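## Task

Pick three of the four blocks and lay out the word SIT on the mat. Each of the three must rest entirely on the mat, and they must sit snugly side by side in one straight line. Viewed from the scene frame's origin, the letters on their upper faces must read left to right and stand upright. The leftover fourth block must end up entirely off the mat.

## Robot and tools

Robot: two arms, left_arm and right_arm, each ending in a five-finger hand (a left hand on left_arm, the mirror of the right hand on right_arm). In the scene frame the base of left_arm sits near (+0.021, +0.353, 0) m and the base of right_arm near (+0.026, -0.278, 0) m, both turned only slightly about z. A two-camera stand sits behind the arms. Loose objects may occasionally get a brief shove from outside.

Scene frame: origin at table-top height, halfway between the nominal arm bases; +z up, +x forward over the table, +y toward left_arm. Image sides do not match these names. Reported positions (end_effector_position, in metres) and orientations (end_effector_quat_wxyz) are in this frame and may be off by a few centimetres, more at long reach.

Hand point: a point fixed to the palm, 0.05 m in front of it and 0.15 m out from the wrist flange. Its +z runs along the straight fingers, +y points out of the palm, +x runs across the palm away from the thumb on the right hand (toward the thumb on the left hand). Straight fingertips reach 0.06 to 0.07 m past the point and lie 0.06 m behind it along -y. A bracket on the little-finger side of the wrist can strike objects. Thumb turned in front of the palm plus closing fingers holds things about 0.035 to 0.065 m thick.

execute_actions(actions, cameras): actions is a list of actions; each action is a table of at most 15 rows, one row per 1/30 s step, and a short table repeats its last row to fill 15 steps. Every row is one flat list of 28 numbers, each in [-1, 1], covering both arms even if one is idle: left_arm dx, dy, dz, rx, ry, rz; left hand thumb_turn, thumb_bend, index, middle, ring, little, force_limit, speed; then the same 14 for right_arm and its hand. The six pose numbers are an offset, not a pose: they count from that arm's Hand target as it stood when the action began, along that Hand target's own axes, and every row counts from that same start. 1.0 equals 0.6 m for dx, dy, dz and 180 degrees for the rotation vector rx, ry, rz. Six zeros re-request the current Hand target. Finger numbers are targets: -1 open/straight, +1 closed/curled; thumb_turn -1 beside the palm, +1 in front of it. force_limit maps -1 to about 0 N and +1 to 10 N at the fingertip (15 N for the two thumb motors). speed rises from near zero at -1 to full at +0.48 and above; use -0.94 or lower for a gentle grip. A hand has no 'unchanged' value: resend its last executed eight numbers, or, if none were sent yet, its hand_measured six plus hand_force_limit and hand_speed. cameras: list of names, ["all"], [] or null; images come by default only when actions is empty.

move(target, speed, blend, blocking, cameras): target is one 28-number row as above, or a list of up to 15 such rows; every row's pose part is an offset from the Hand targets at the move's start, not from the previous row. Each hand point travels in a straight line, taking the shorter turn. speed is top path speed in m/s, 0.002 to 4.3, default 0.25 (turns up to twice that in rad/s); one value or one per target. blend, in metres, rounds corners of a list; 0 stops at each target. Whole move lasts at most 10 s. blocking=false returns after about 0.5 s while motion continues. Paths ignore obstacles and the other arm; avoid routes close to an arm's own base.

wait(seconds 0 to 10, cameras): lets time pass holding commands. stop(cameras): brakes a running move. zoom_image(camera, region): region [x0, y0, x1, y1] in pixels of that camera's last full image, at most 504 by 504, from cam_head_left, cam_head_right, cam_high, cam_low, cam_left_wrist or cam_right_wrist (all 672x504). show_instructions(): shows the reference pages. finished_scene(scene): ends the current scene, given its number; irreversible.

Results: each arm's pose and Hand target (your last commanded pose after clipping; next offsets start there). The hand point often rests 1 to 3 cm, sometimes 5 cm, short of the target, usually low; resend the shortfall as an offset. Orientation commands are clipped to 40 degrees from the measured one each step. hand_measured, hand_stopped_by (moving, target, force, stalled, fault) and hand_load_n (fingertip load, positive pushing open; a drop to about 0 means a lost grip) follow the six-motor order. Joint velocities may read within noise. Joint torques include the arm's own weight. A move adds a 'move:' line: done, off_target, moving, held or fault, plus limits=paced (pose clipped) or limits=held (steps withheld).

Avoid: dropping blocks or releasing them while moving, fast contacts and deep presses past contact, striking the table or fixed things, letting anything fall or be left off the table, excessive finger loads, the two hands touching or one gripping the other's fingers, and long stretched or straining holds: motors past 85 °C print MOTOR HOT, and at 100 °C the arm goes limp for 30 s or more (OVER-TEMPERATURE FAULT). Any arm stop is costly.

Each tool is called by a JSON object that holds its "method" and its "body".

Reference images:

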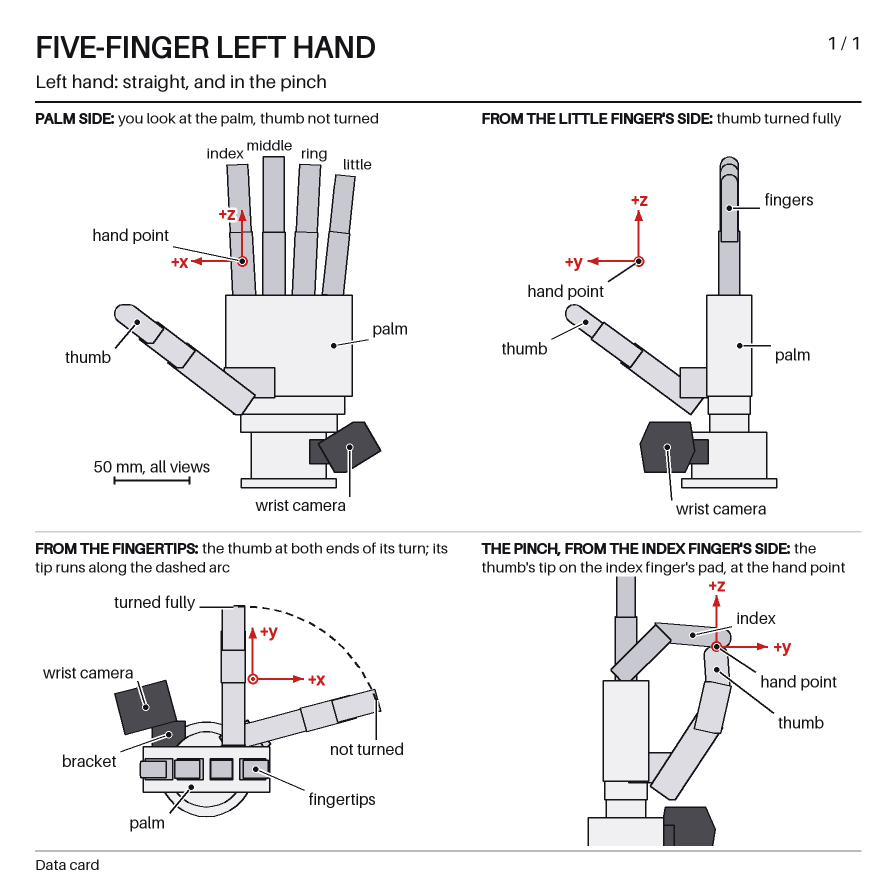

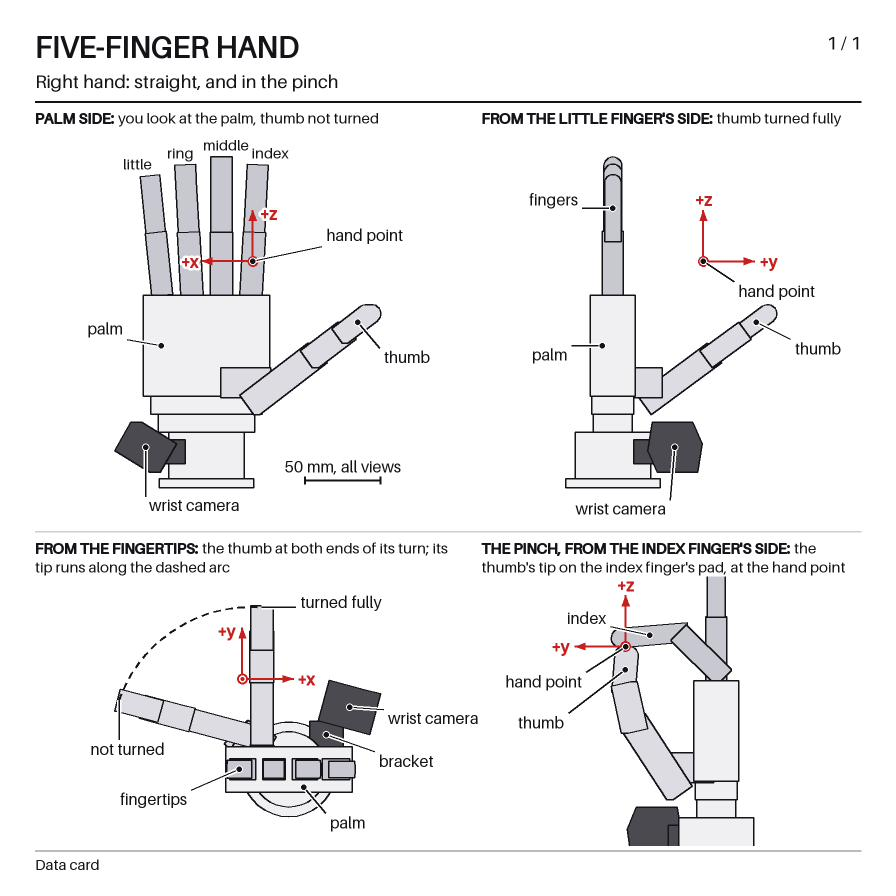

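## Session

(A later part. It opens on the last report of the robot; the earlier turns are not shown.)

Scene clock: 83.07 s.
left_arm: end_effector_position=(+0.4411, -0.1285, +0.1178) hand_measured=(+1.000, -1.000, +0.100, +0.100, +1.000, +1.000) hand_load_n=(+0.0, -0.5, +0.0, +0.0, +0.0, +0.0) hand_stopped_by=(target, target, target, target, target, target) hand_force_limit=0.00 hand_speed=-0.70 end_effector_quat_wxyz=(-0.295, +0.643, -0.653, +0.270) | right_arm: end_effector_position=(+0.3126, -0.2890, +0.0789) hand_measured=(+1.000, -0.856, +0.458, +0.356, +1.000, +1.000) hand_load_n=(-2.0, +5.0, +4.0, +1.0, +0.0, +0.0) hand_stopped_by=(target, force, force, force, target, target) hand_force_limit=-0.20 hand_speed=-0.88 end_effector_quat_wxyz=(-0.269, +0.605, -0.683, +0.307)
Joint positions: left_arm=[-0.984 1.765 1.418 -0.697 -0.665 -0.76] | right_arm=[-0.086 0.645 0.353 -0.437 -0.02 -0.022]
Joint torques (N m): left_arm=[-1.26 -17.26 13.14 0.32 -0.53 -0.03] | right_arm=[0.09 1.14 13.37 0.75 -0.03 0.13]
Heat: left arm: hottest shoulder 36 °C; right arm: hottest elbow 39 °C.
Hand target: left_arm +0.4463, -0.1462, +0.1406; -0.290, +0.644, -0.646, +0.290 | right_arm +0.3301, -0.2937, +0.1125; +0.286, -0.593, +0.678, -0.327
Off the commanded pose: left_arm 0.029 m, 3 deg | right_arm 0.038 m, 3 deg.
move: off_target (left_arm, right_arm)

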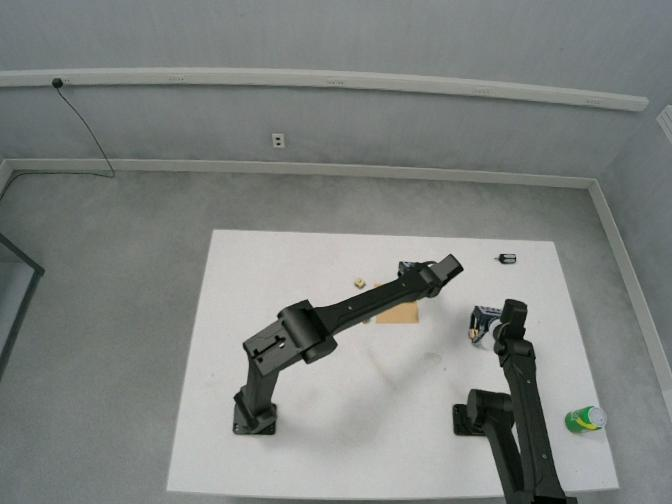

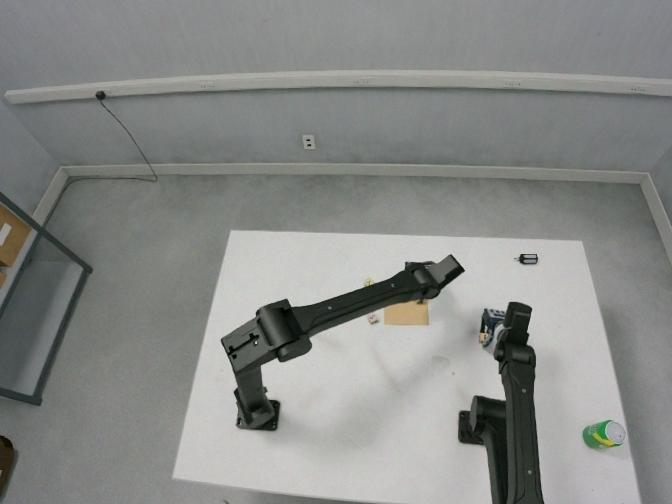

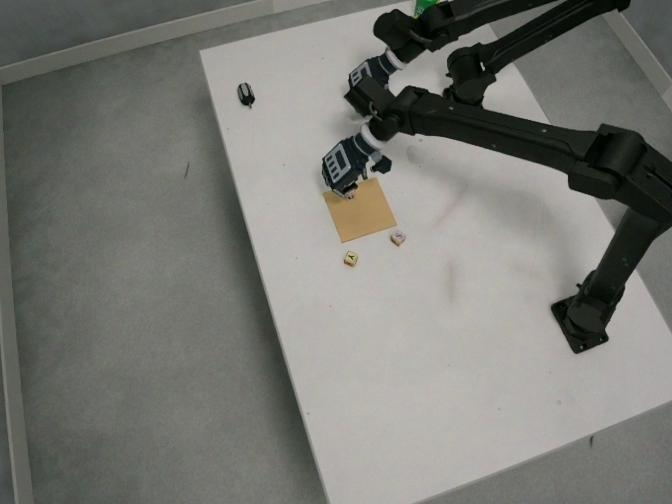

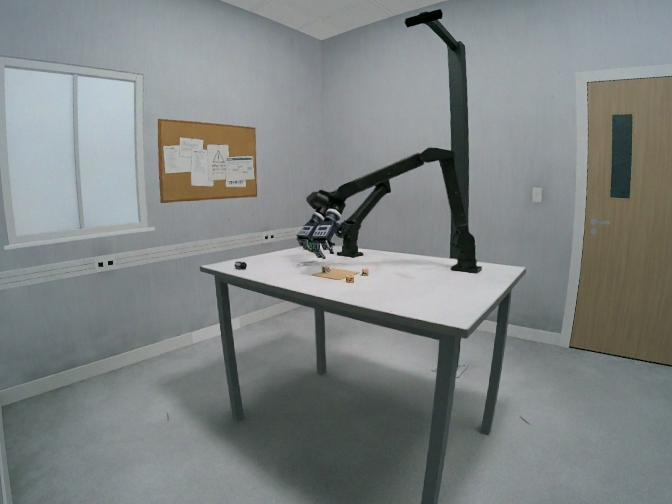

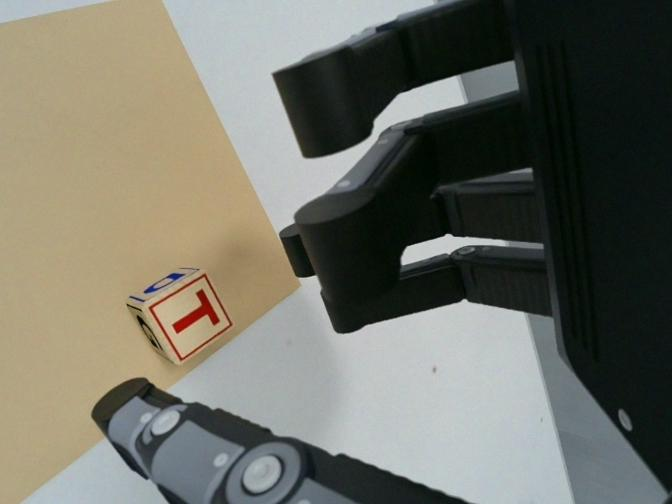

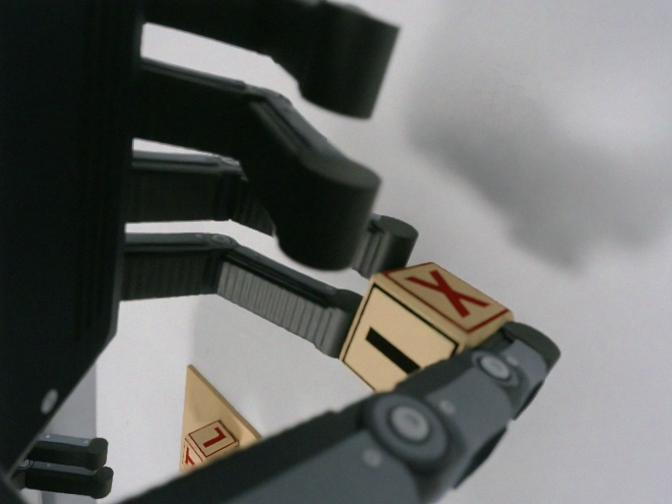

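{"method": "move", "body": {"target": [-0.2283,0.1125,-0.0518,0,0.1873,0.1653, 1,-1,0.1,0.1,1,1,0,-0.7, 0,0,0,0,0,0, 1,-0.4,0.5,0.5,1,1,-0.2,-0.88], "speed": 0.3, "cameras": ["all"]}}

{"method": "zoom_image", "body": {"camera": "cam_high", "region": [300, 140, 440, 280]}}

{"method": "zoom_image", "body": {"camera": "cam_left_wrist", "region": [100, 150, 400, 450]}}

{"method": "zoom_image", "body": {"camera": "cam_head_left", "region": [340, 250, 460, 350]}}

Scene clock: 86.23 s.
left_arm: end_effector_position=(+0.3730, -0.0114, +0.1041) hand_measured=(+1.000, -1.000, +0.100, +0.100, +1.000, +1.000) hand_load_n=(+0.0, +0.0, +0.0, +0.0, +0.5, +0.0) hand_stopped_by=(target, target, target, target, target, target) hand_force_limit=0.00 hand_speed=-0.70 end_effector_quat_wxyz=(+0.149, -0.350, +0.848, -0.369) | right_arm: end_effector_position=(+0.3126, -0.2890, +0.0790) hand_measured=(+1.000, -0.856, +0.458, +0.356, +1.000, +1.000) hand_load_n=(-1.5, +5.0, +4.5, +1.5, +0.0, +0.0) hand_stopped_by=(target, force, force, force, target, target) hand_force_limit=-0.20 hand_speed=-0.88 end_effector_quat_wxyz=(-0.269, +0.605, -0.683, +0.307)
Joint positions: left_arm=[-0.749 1.384 0.881 -0.25 0.051 0.038] | right_arm=[-0.086 0.645 0.353 -0.437 -0.02 -0.022]
Joint torques (N m): left_arm=[0.38 -11.99 8.46 1.78 0.09 0.09] | right_arm=[0.09 1.73 13.49 0.66 -0.1 0.06]
Heat: left arm: hottest shoulder 37 °C; right arm: hottest elbow 39 °C.
Hand target: left_arm +0.3788, -0.0090, +0.1112; +0.157, -0.348, +0.843, -0.379 | right_arm +0.3301, -0.2937, +0.1125; +0.286, -0.593, +0.677, -0.328
Off the commanded pose: left_arm 0.009 m, 2 deg | right_arm 0.038 m, 3 deg.
move: off_target (right_arm)

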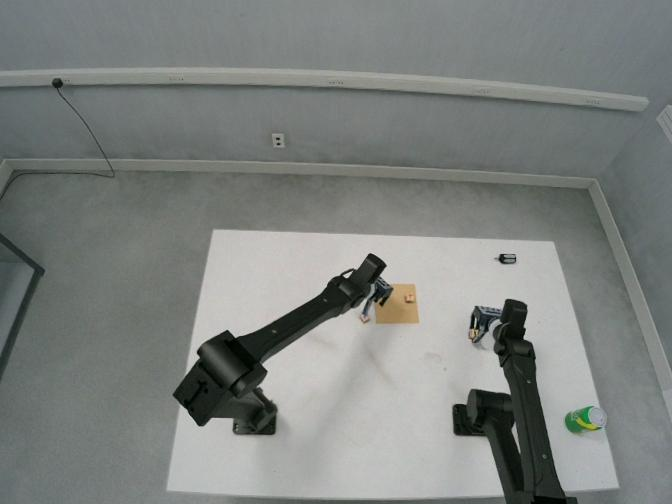

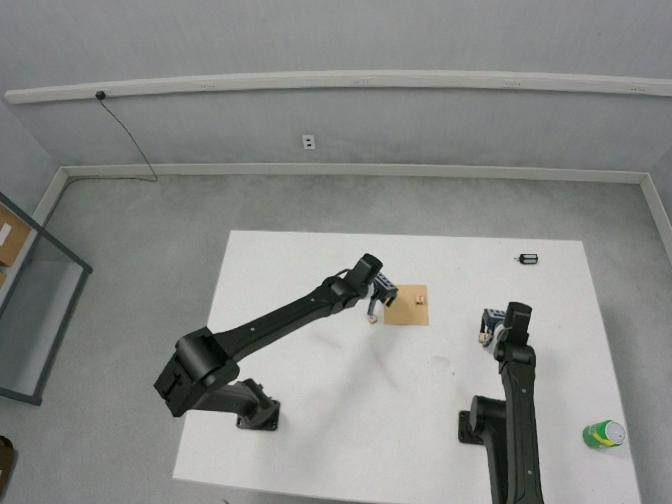

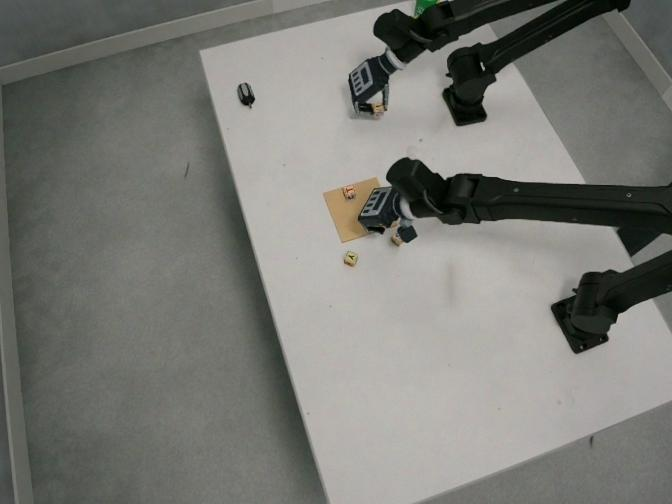

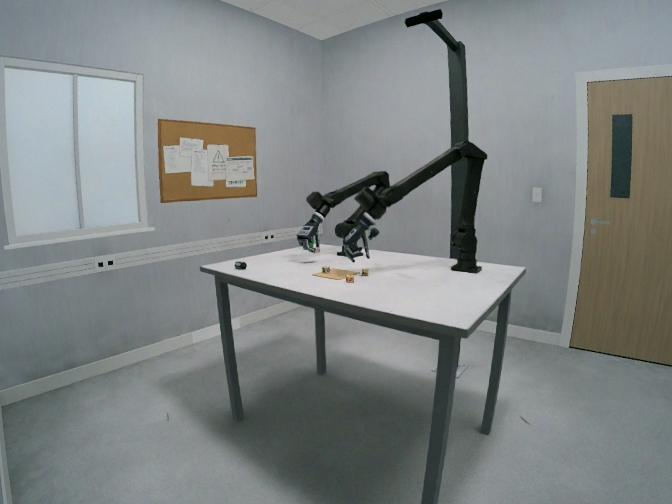

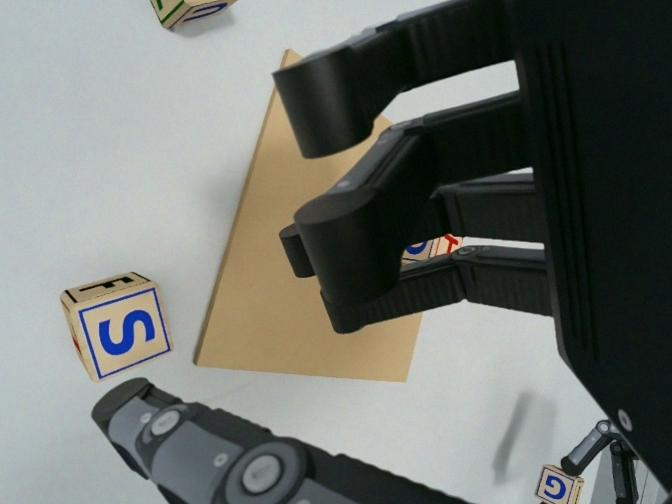

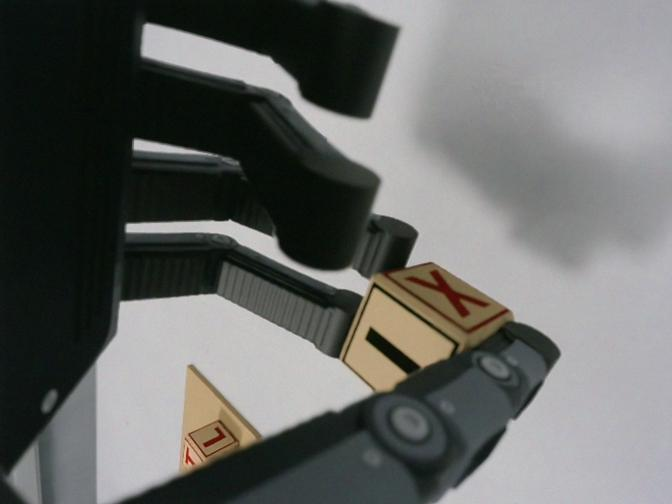

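Scaled by 3.600.

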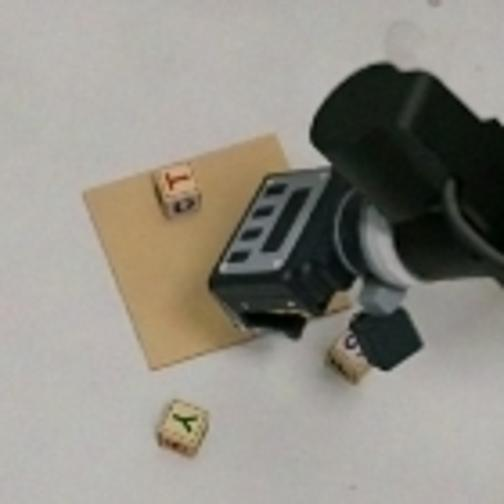

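Scaled by 1.680.

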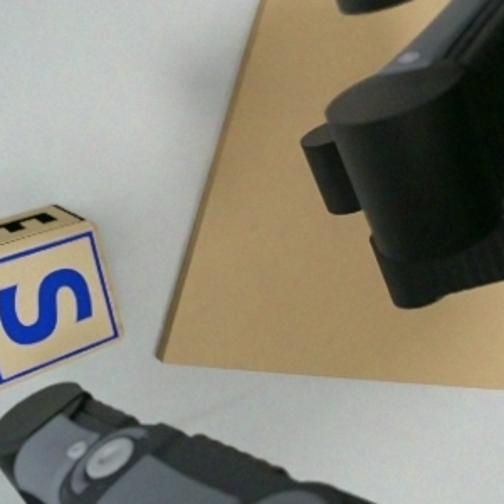

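Scaled by 4.200.

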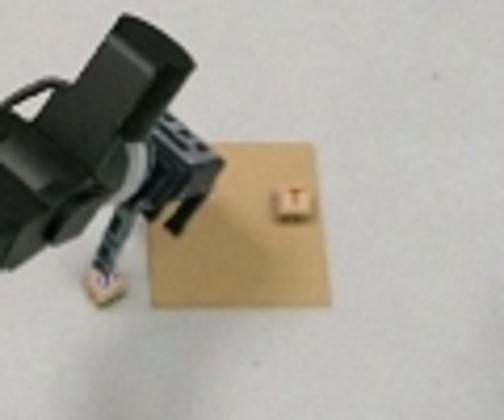

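{"method": "zoom_image", "body": {"camera": "cam_left_wrist", "region": [50, 260, 190, 390]}}

Scaled by 3.600.

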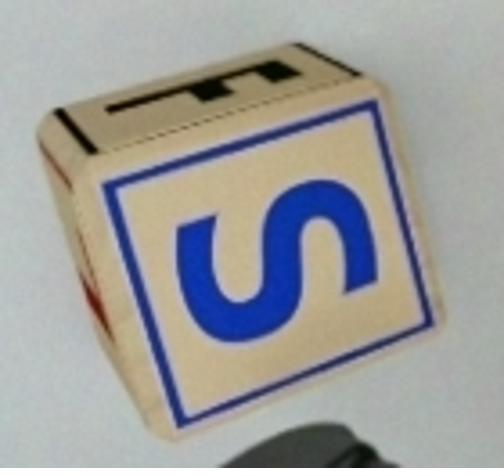

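{"method": "move", "body": {"target": [0.0229,0.0778,0.0125,0,0.0624,0.0551, 1,-1,0.1,0.1,1,1,0,-0.7, 0,0,0,0,0,0, 1,-0.4,0.5,0.5,1,1,-0.2,-0.88], "speed": 0.15, "cameras": ["cam_left_wrist"]}}

{"method": "zoom_image", "body": {"camera": "cam_left_wrist", "region": [100, 200, 360, 460]}}

Scene clock: 89.10 s.
left_arm: end_effector_position=(+0.3453, -0.0034, +0.0743) hand_measured=(+1.000, -1.000, +0.100, +0.100, +1.000, +1.000) hand_load_n=(+0.0, +0.0, +0.0, +0.0, +0.0, +0.5) hand_stopped_by=(target, target, target, target, target, target) hand_force_limit=0.00 hand_speed=-0.70 end_effector_quat_wxyz=(+0.101, -0.235, +0.882, -0.395) | right_arm: end_effector_position=(+0.3126, -0.2890, +0.0790) hand_measured=(+1.000, -0.856, +0.458, +0.356, +1.000, +1.000) hand_load_n=(-1.5, +4.5, +4.5, +1.5, +0.0, +0.0) hand_stopped_by=(target, force, force, force, target, target) hand_force_limit=-0.20 hand_speed=-0.88 end_effector_quat_wxyz=(-0.269, +0.605, -0.683, +0.307)
Joint positions: left_arm=[-0.715 1.394 0.795 -0.166 0.271 0.24] | right_arm=[-0.086 0.645 0.353 -0.437 -0.02 -0.022]
Joint torques (N m): left_arm=[0.44 -9.47 8.02 1.76 0.24 0.1] | right_arm=[0.67 1.67 13.37 0.72 -0.1 0.08]
Heat: left arm: hottest shoulder 36 °C; right arm: hottest elbow 39 °C.
Hand target: left_arm +0.3511, -0.0007, +0.0711; +0.105, -0.236, +0.881, -0.396 | right_arm +0.3301, -0.2937, +0.1125; +0.286, -0.593, +0.677, -0.328
Off the commanded pose: left_arm 0.007 m, 1 deg | right_arm 0.038 m, 3 deg.
move: off_target (right_arm)
Images, in order (width x height): cam_left_wrist 672x504.

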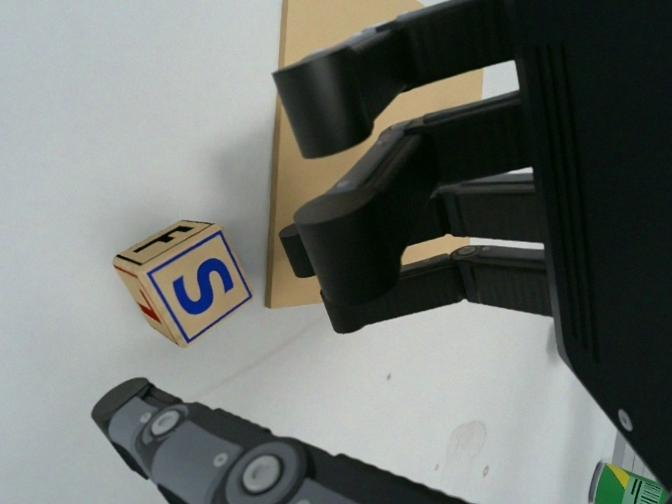

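Scaled by 1.938.

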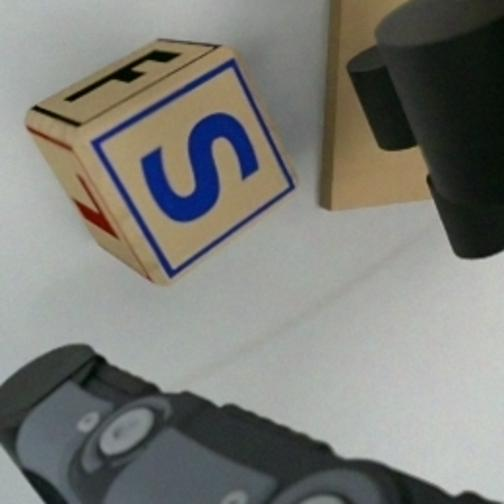

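{"method": "move", "body": {"target": [-0.005,0.0368,0.0263,0,0,0, 1,-1,0.1,0.1,1,1,0,-0.7, 0,0,0,0,0,0, 1,-0.4,0.5,0.5,1,1,-0.2,-0.88], "speed": 0.08, "cameras": ["cam_left_wrist"]}}

{"method": "zoom_image", "body": {"camera": "cam_left_wrist", "region": [100, 200, 360, 460]}}

Scene clock: 90.57 s.
left_arm: end_effector_position=(+0.3466, +0.0005, +0.0468) hand_measured=(+1.000, -1.000, +0.100, +0.100, +1.000, +1.000) hand_load_n=(+0.0, +0.0, +0.0, +0.0, +0.0, +0.0) hand_stopped_by=(target, target, target, target, target, target) hand_force_limit=0.00 hand_speed=-0.70 end_effector_quat_wxyz=(+0.101, -0.236, +0.882, -0.395) | right_arm: end_effector_position=(+0.3126, -0.2890, +0.0790) hand_measured=(+1.000, -0.856, +0.458, +0.356, +1.000, +1.000) hand_load_n=(-2.0, +5.0, +4.5, +1.5, +0.0, +0.0) hand_stopped_by=(target, force, force, force, target, target) hand_force_limit=-0.20 hand_speed=-0.88 end_effector_quat_wxyz=(-0.269, +0.605, -0.683, +0.307)
Joint positions: left_arm=[-0.705 1.443 0.756 -0.081 0.277 0.248] | right_arm=[-0.086 0.645 0.353 -0.437 -0.02 -0.022]
Joint torques (N m): left_arm=[0.44 -9.76 7.6 1.74 0.24 0.09] | right_arm=[-0.03 0.97 13.76 0.59 -0.21 0.04]
Heat: left arm: hottest shoulder 36 °C; right arm: hottest elbow 39 °C.
Hand target: left_arm +0.3524, +0.0032, +0.0442; +0.106, -0.236, +0.881, -0.397 | right_arm +0.3301, -0.2937, +0.1125; +0.286, -0.593, +0.677, -0.328
Off the commanded pose: left_arm 0.007 m, 1 deg | right_arm 0.038 m, 3 deg.
move: off_target (right_arm)
Images, in order (width x height): cam_left_wrist 672x504.

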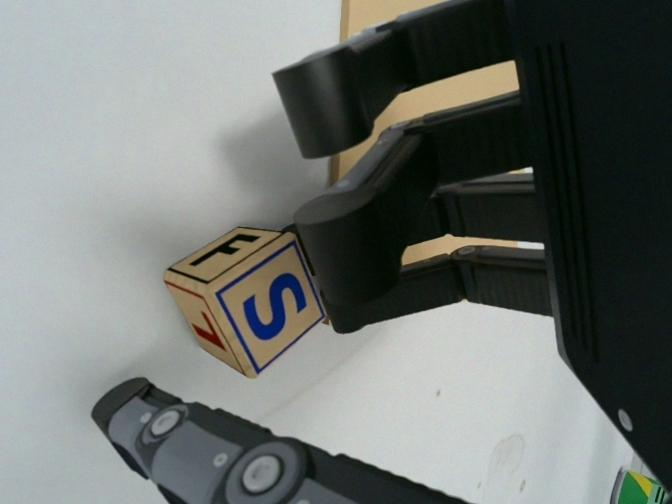

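Scaled by 1.938.

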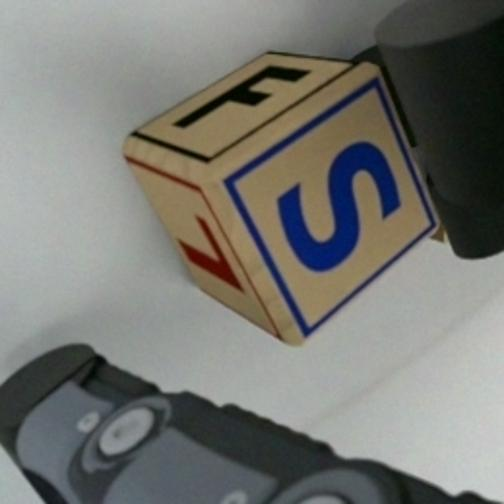

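{"method": "execute_actions", "body": {"actions": [[[0,0,0,0,0,0, 1,-0.4,0.5,0.5,1,1,-0.2,-0.88, 0,0,0,0,0,0, 1,-0.4,0.5,0.5,1,1,-0.2,-0.88]]], "cameras": ["cam_left_wrist"]}}

Scene clock: 92.33 s.
left_arm: end_effector_position=(+0.3467, +0.0005, +0.0468) hand_measured=(+1.000, -0.862, +0.500, +0.376, +1.000, +1.000) hand_load_n=(+2.0, +7.5, +0.5, +6.0, +0.5, +0.0) hand_stopped_by=(target, force, target, force, target, target) hand_force_limit=-0.20 hand_speed=-0.88 end_effector_quat_wxyz=(+0.101, -0.235, +0.882, -0.395) | right_arm: end_effector_position=(+0.3126, -0.2890, +0.0790) hand_measured=(+1.000, -0.856, +0.458, +0.356, +1.000, +1.000) hand_load_n=(-2.0, +5.0, +4.5, +1.0, +0.0, +0.0) hand_stopped_by=(target, force, force, force, target, target) hand_force_limit=-0.20 hand_speed=-0.88 end_effector_quat_wxyz=(-0.269, +0.605, -0.683, +0.307)
Joint positions: left_arm=[-0.705 1.443 0.756 -0.08 0.277 0.248] | right_arm=[-0.086 0.645 0.353 -0.437 -0.02 -0.022]
Joint torques (N m): left_arm=[0.44 -9.7 7.57 1.74 0.24 0.09] | right_arm=[0.21 2.26 13.67 0.66 -0.19 0.09]
Heat: left arm: hottest shoulder 36 °C; right arm: hottest elbow 39 °C.
Hand target: left_arm +0.3523, +0.0032, +0.0442; +0.106, -0.236, +0.881, -0.396 | right_arm +0.3301, -0.2937, +0.1125; +0.286, -0.593, +0.677, -0.328
Off the commanded pose: left_arm 0.007 m, 1 deg | right_arm 0.038 m, 3 deg.
Images, in order (width x height): cam_left_wrist 672x504.

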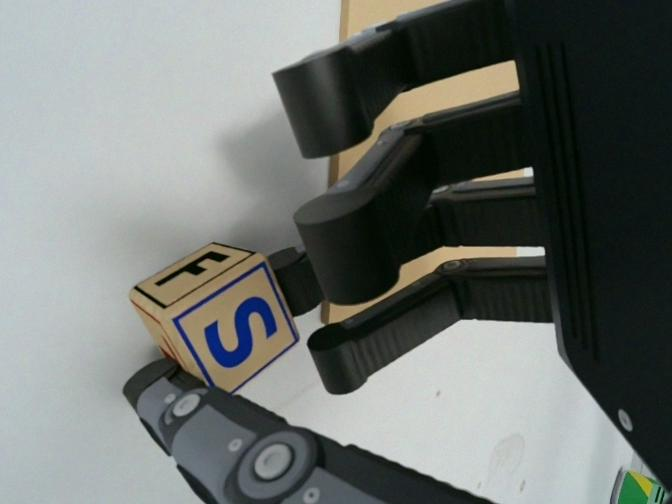

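{"method": "execute_actions", "body": {"actions": [], "cameras": ["cam_head_left","cam_left_wrist","cam_high"]}}

Scene clock: 93.13 s.
left_arm: end_effector_position=(+0.3467, +0.0005, +0.0468) hand_measured=(+1.000, -0.862, +0.500, +0.376, +1.000, +1.000) hand_load_n=(+2.0, +7.5, +0.0, +5.5, +0.0, +0.0) hand_stopped_by=(target, force, target, force, target, target) hand_force_limit=-0.20 hand_speed=-0.88 end_effector_quat_wxyz=(+0.101, -0.235, +0.882, -0.395) | right_arm: end_effector_position=(+0.3126, -0.2890, +0.0790) hand_measured=(+1.000, -0.856, +0.458, +0.356, +1.000, +1.000) hand_load_n=(-2.0, +5.0, +4.5, +1.0, +0.0, +0.0) hand_stopped_by=(target, force, force, force, target, target) hand_force_limit=-0.20 hand_speed=-0.88 end_effector_quat_wxyz=(-0.269, +0.605, -0.683, +0.307)
Joint positions: left_arm=[-0.705 1.443 0.756 -0.08 0.277 0.248] | right_arm=[-0.086 0.645 0.353 -0.437 -0.02 -0.022]
Joint velocities: within noise
Joint torques (N m): left_arm=[0.44 -9.76 7.58 1.74 0.25 0.08] | right_arm=[-0.03 1.44 13.5 0.55 -0.11 0.13]
Motor temperatures (°C): left_arm=[30 36 35 30 26 28] | right_arm=[29 31 40 28 27 28]
Heat: left arm: hottest shoulder 36 °C; right arm: hottest elbow 40 °C.
Hand target: left_arm +0.3523, +0.0032, +0.0442; +0.106, -0.236, +0.881, -0.396 | right_arm +0.3301, -0.2937, +0.1125; +0.286, -0.593, +0.677, -0.328
Off the commanded pose: left_arm 0.007 m, 1 deg | right_arm 0.038 m, 3 deg.
Images, in order (width x height): cam_head_left 672x504, cam_high 672x504, cam_left_wrist 672x504.

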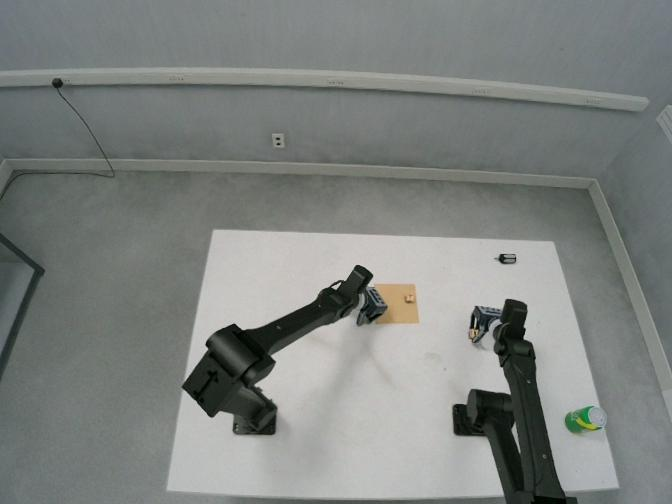

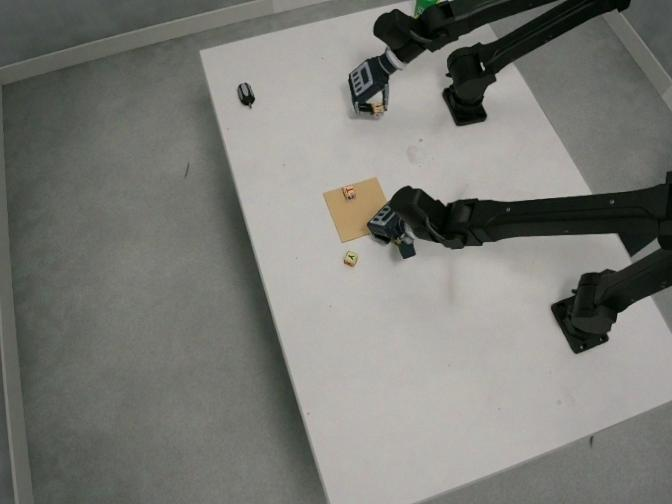

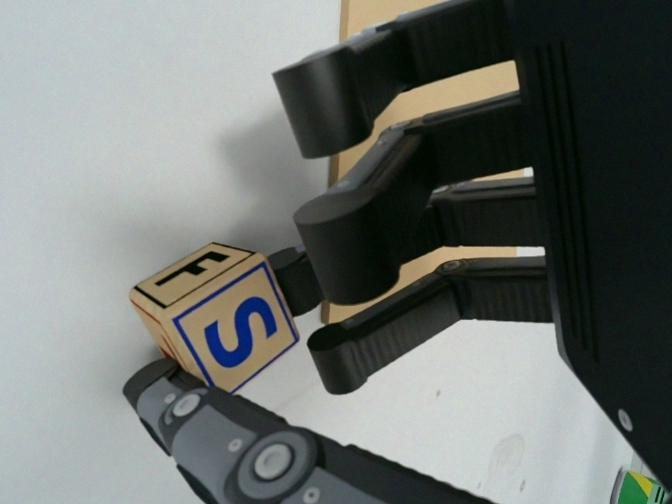

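{"method": "move", "body": {"target": [0,0,0,0,0,0,1,-0.4,0.6,0.52,1,1,-0.2,-0.88,0,0,0,0,0,0,1,-0.4,0.5,0.5,1,1,-0.2,-0.88], "cameras": ["cam_left_wrist"]}}

Scene clock: 94.00 s.
left_arm: end_effector_position=(+0.3467, +0.0005, +0.0468) hand_measured=(+1.000, -0.862, +0.600, +0.376, +1.000, +1.000) hand_load_n=(+1.5, +7.5, +0.0, +6.0, +0.0, +0.0) hand_stopped_by=(target, force, target, force, target, target) hand_force_limit=-0.20 hand_speed=-0.88 end_effector_quat_wxyz=(+0.101, -0.235, +0.882, -0.395) | right_arm: end_effector_position=(+0.3126, -0.2890, +0.0790) hand_measured=(+1.000, -0.856, +0.458, +0.356, +1.000, +1.000) hand_load_n=(-2.0, +4.5, +4.5, +1.5, +0.0, +0.0) hand_stopped_by=(target, force, force, force, target, target) hand_force_limit=-0.20 hand_speed=-0.88 end_effector_quat_wxyz=(-0.269, +0.605, -0.683, +0.307)
Joint positions: left_arm=[-0.705 1.443 0.756 -0.08 0.277 0.248] | right_arm=[-0.086 0.645 0.353 -0.437 -0.02 -0.022]
Joint torques (N m): left_arm=[0.44 -9.82 7.58 1.74 0.24 0.09] | right_arm=[0.09 1.08 13.56 0.72 -0.11 0.08]
Heat: left arm: hottest shoulder 36 °C; right arm: hottest elbow 40 °C.
Hand target: left_arm +0.3523, +0.0032, +0.0442; +0.106, -0.236, +0.881, -0.396 | right_arm +0.3301, -0.2937, +0.1125; +0.286, -0.593, +0.677, -0.328
Off the commanded pose: left_arm 0.007 m, 1 deg | right_arm 0.038 m, 3 deg.
move: off_target (right_arm)
Images, in order (width x height): cam_left_wrist 672x504.

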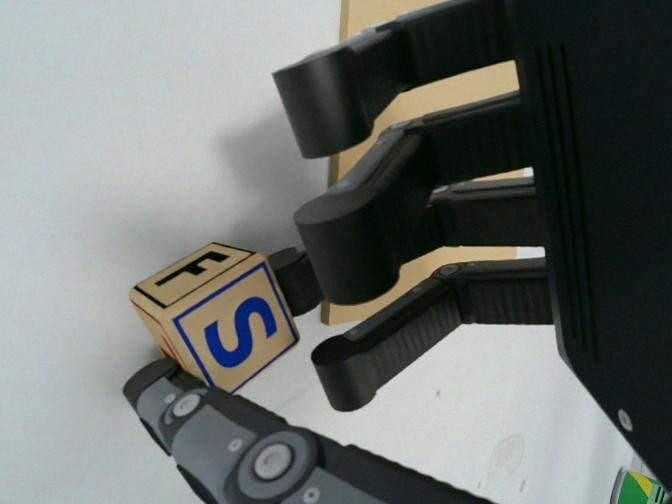

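{"method": "move", "body": {"target": [[0,0,0,0,0,0,1,-0.9,0.2,0.1,1,1,-0.2,-0.5,0,0,0,0,0,0,1,-0.4,0.5,0.5,1,1,-0.2,-0.88],[0,0,0,0,0,0,1,-1,0.1,0.1,1,1,-0.2,-0.5,0,0,0,0,0,0,1,-0.4,0.5,0.5,1,1,-0.2,-0.88],[-0.0167,0,0,0,0,0,1,-1,0.1,0.1,1,1,-0.2,-0.5,0,0,0,0,0,0,1,-0.4,0.5,0.5,1,1,-0.2,-0.88]], "speed": 0.1, "cameras": ["cam_left_wrist"]}}

Scene clock: 97.07 s.
left_arm: end_effector_position=(+0.3520, +0.0067, +0.0450) hand_measured=(+1.000, -1.000, +0.100, +0.100, +1.000, +1.000) hand_load_n=(+0.0, -0.5, +0.0, +0.0, +0.0, +0.0) hand_stopped_by=(target, target, target, target, target, target) hand_force_limit=-0.20 hand_speed=-0.50 end_effector_quat_wxyz=(+0.099, -0.236, +0.882, -0.395) | right_arm: end_effector_position=(+0.3126, -0.2890, +0.0790) hand_measured=(+1.000, -0.856, +0.458, +0.356, +1.000, +1.000) hand_load_n=(-2.0, +5.0, +4.5, +1.5, +0.0, +0.0) hand_stopped_by=(target, force, force, force, target, target) hand_force_limit=-0.20 hand_speed=-0.88 end_effector_quat_wxyz=(-0.269, +0.605, -0.683, +0.307)
Joint positions: left_arm=[-0.683 1.448 0.756 -0.08 0.297 0.263] | right_arm=[-0.086 0.645 0.353 -0.437 -0.02 -0.022]
Joint torques (N m): left_arm=[0.56 -9.47 8.51 1.48 0.17 0.12] | right_arm=[0.56 1.67 13.64 0.59 -0.11 0.05]
Heat: left arm: hottest shoulder 36 °C; right arm: hottest elbow 40 °C.
Hand target: left_arm +0.3609, +0.0081, +0.0442; +0.105, -0.235, +0.881, -0.397 | right_arm +0.3301, -0.2937, +0.1125; +0.286, -0.593, +0.677, -0.328
Off the commanded pose: left_arm 0.009 m, 1 deg | right_arm 0.038 m, 3 deg.
move: off_target (right_arm)
Images, in order (width x height): cam_left_wrist 672x504.

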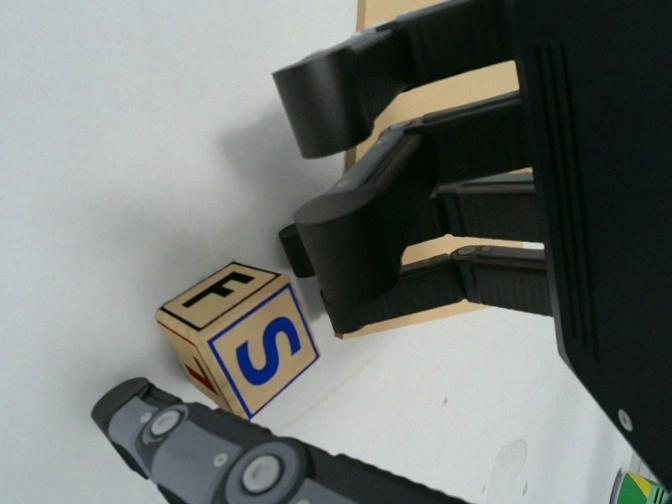

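{"method": "move", "body": {"target": [0,0,0,0,0,0,1,-0.4,0.5,0.5,1,1,-0.2,-0.88,0,0,0,0,0,0,1,-0.4,0.5,0.5,1,1,-0.2,-0.88], "cameras": ["cam_left_wrist"]}}

Scene clock: 99.23 s.
left_arm: end_effector_position=(+0.3523, +0.0073, +0.0440) hand_measured=(+1.000, -0.856, +0.500, +0.366, +1.000, +1.000) hand_load_n=(-1.0, +8.0, +2.5, +3.5, +0.0, +0.0) hand_stopped_by=(target, force, target, force, target, target) hand_force_limit=-0.20 hand_speed=-0.88 end_effector_quat_wxyz=(+0.099, -0.235, +0.883, -0.394) | right_arm: end_effector_position=(+0.3126, -0.2890, +0.0790) hand_measured=(+1.000, -0.856, +0.458, +0.356, +1.000, +1.000) hand_load_n=(-2.0, +5.0, +4.0, +1.5, +0.0, +0.0) hand_stopped_by=(target, force, force, force, target, target) hand_force_limit=-0.20 hand_speed=-0.88 end_effector_quat_wxyz=(-0.269, +0.605, -0.683, +0.307)
Joint positions: left_arm=[-0.681 1.45 0.756 -0.08 0.297 0.265] | right_arm=[-0.086 0.645 0.353 -0.437 -0.02 -0.022]
Joint torques (N m): left_arm=[0.44 -9.64 8.49 1.5 0.18 0.08] | right_arm=[0.38 1.96 13.65 0.51 -0.12 0.11]
Heat: left arm: hottest shoulder 36 °C; right arm: hottest elbow 40 °C.
Hand target: left_arm +0.3610, +0.0082, +0.0442; +0.106, -0.235, +0.881, -0.397 | right_arm +0.3301, -0.2937, +0.1125; +0.286, -0.593, +0.677, -0.328
Off the commanded pose: left_arm 0.009 m, 1 deg | right_arm 0.038 m, 3 deg.
move: off_target (right_arm)
Images, in order (width x height): cam_left_wrist 672x504.

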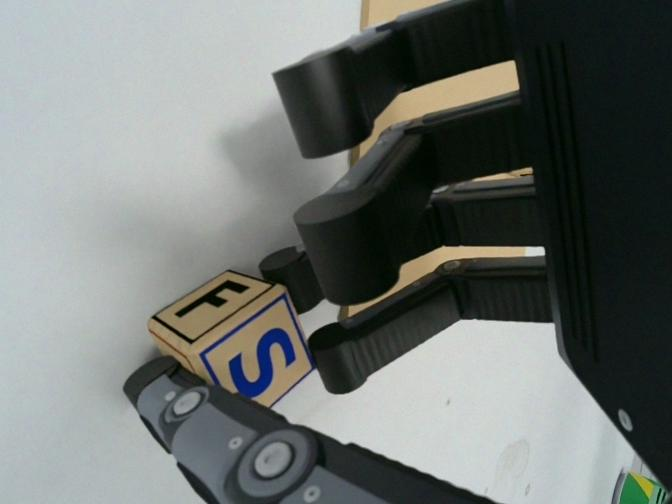

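{"method": "move", "body": {"target": [[0,-0.0999,-0.0881,0,0,0,1,-0.4,0.5,0.5,1,1,-0.2,-0.88,-0.063,-0.0747,-0.006,0,-0.0433,-0.0344,1,-0.4,0.5,0.5,1,1,-0.2,-0.88],[-0.187,-0.061,-0.223,0,-0.258,-0.228,1,-0.4,0.5,0.5,1,1,-0.2,-0.88,-0.063,-0.0747,-0.006,0,-0.0433,-0.0344,1,-0.4,0.5,0.5,1,1,-0.2,-0.88]], "speed": [0.12,0.25], "blend": [0.03,0], "cameras": ["cam_left_wrist","cam_right_wrist","cam_head_left"]}}

Scene clock: 103.33 s.
left_arm: end_effector_position=(+0.4047, +0.1351, +0.1343) hand_measured=(+1.000, -0.856, +0.500, +0.366, +1.000, +1.000) hand_load_n=(+0.0, +7.5, +1.5, +4.0, +0.0, +0.5) hand_stopped_by=(target, force, target, force, target, target) hand_force_limit=-0.20 hand_speed=-0.88 end_effector_quat_wxyz=(-0.290, +0.650, -0.650, +0.265) | right_arm: end_effector_position=(+0.3429, -0.2611, +0.1205) hand_measured=(+1.000, -0.856, +0.458, +0.356, +1.000, +1.000) hand_load_n=(-2.0, +4.5, +4.5, +1.0, +0.0, +0.0) hand_stopped_by=(target, force, force, force, target, target) hand_force_limit=-0.20 hand_speed=-0.88 end_effector_quat_wxyz=(-0.300, +0.649, -0.638, +0.287)
Joint positions: left_arm=[-0.621 1.181 0.814 -0.508 -0.449 -0.434] | right_arm=[-0.016 0.729 0.487 -0.475 -0.086 -0.061]
Joint torques (N m): left_arm=[0.32 -8.35 13.27 0.62 -0.41 -0.05] | right_arm=[1.44 2.2 13.63 0.61 -0.2 -0.09]
Heat: left arm: hottest shoulder 36 °C; right arm: hottest elbow 41 °C.
Hand target: left_arm +0.4205, +0.1299, +0.1603; -0.295, +0.655, -0.634, +0.285 | right_arm +0.3600, -0.2594, +0.1499; -0.313, +0.650, -0.623, +0.301
Off the commanded pose: left_arm 0.031 m, 3 deg | right_arm 0.034 m, 3 deg.
move: off_target (left_arm, right_arm)
Images, in order (width x height): cam_head_left 672x504, cam_left_wrist 672x504, cam_right_wrist 672x504.

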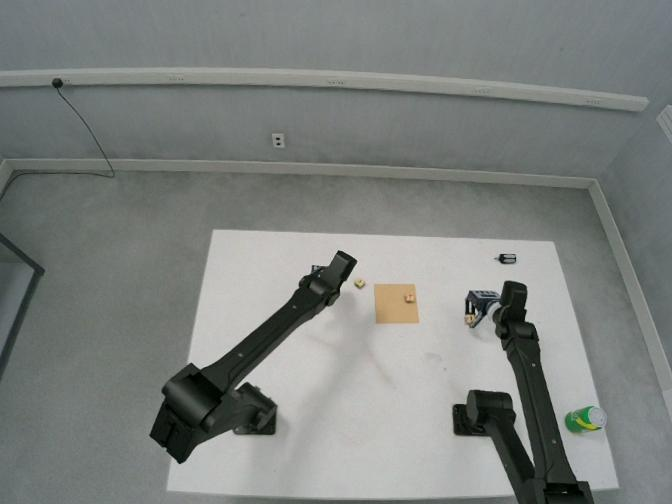

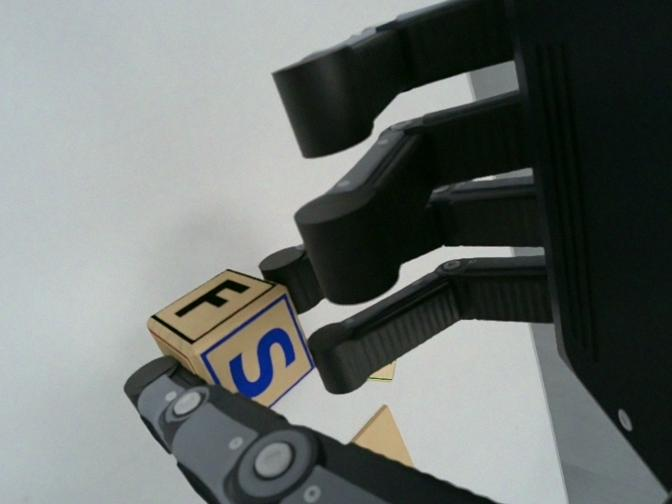

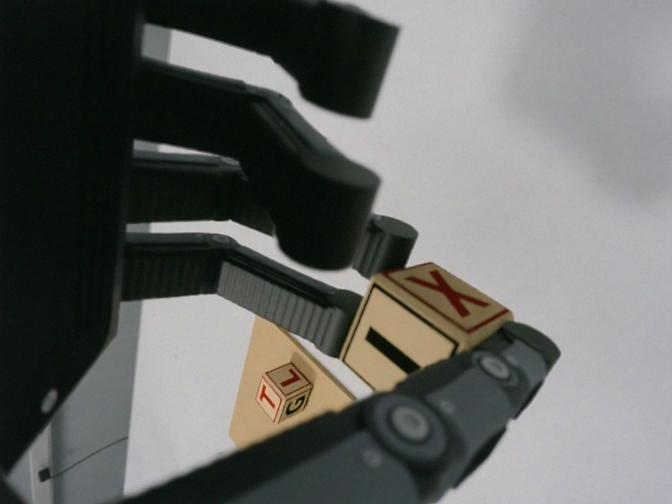

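{"method": "zoom_image", "body": {"camera": "cam_head_left", "region": [340, 250, 460, 350]}}

{"method": "zoom_image", "body": {"camera": "cam_right_wrist", "region": [220, 300, 380, 460]}}

Scaled by 4.200.

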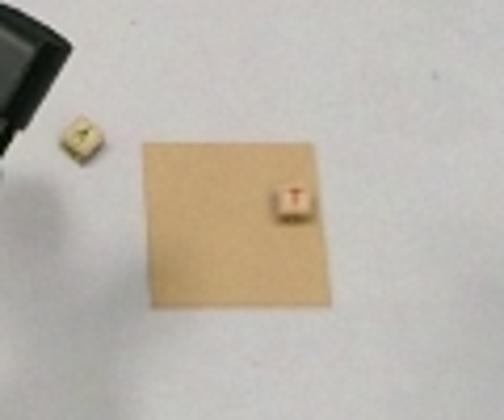

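Scaled by 3.150.

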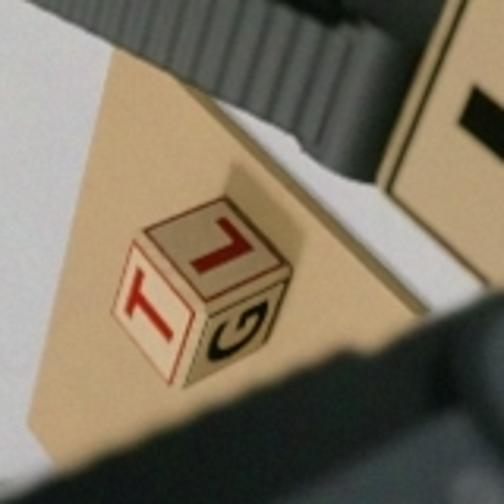

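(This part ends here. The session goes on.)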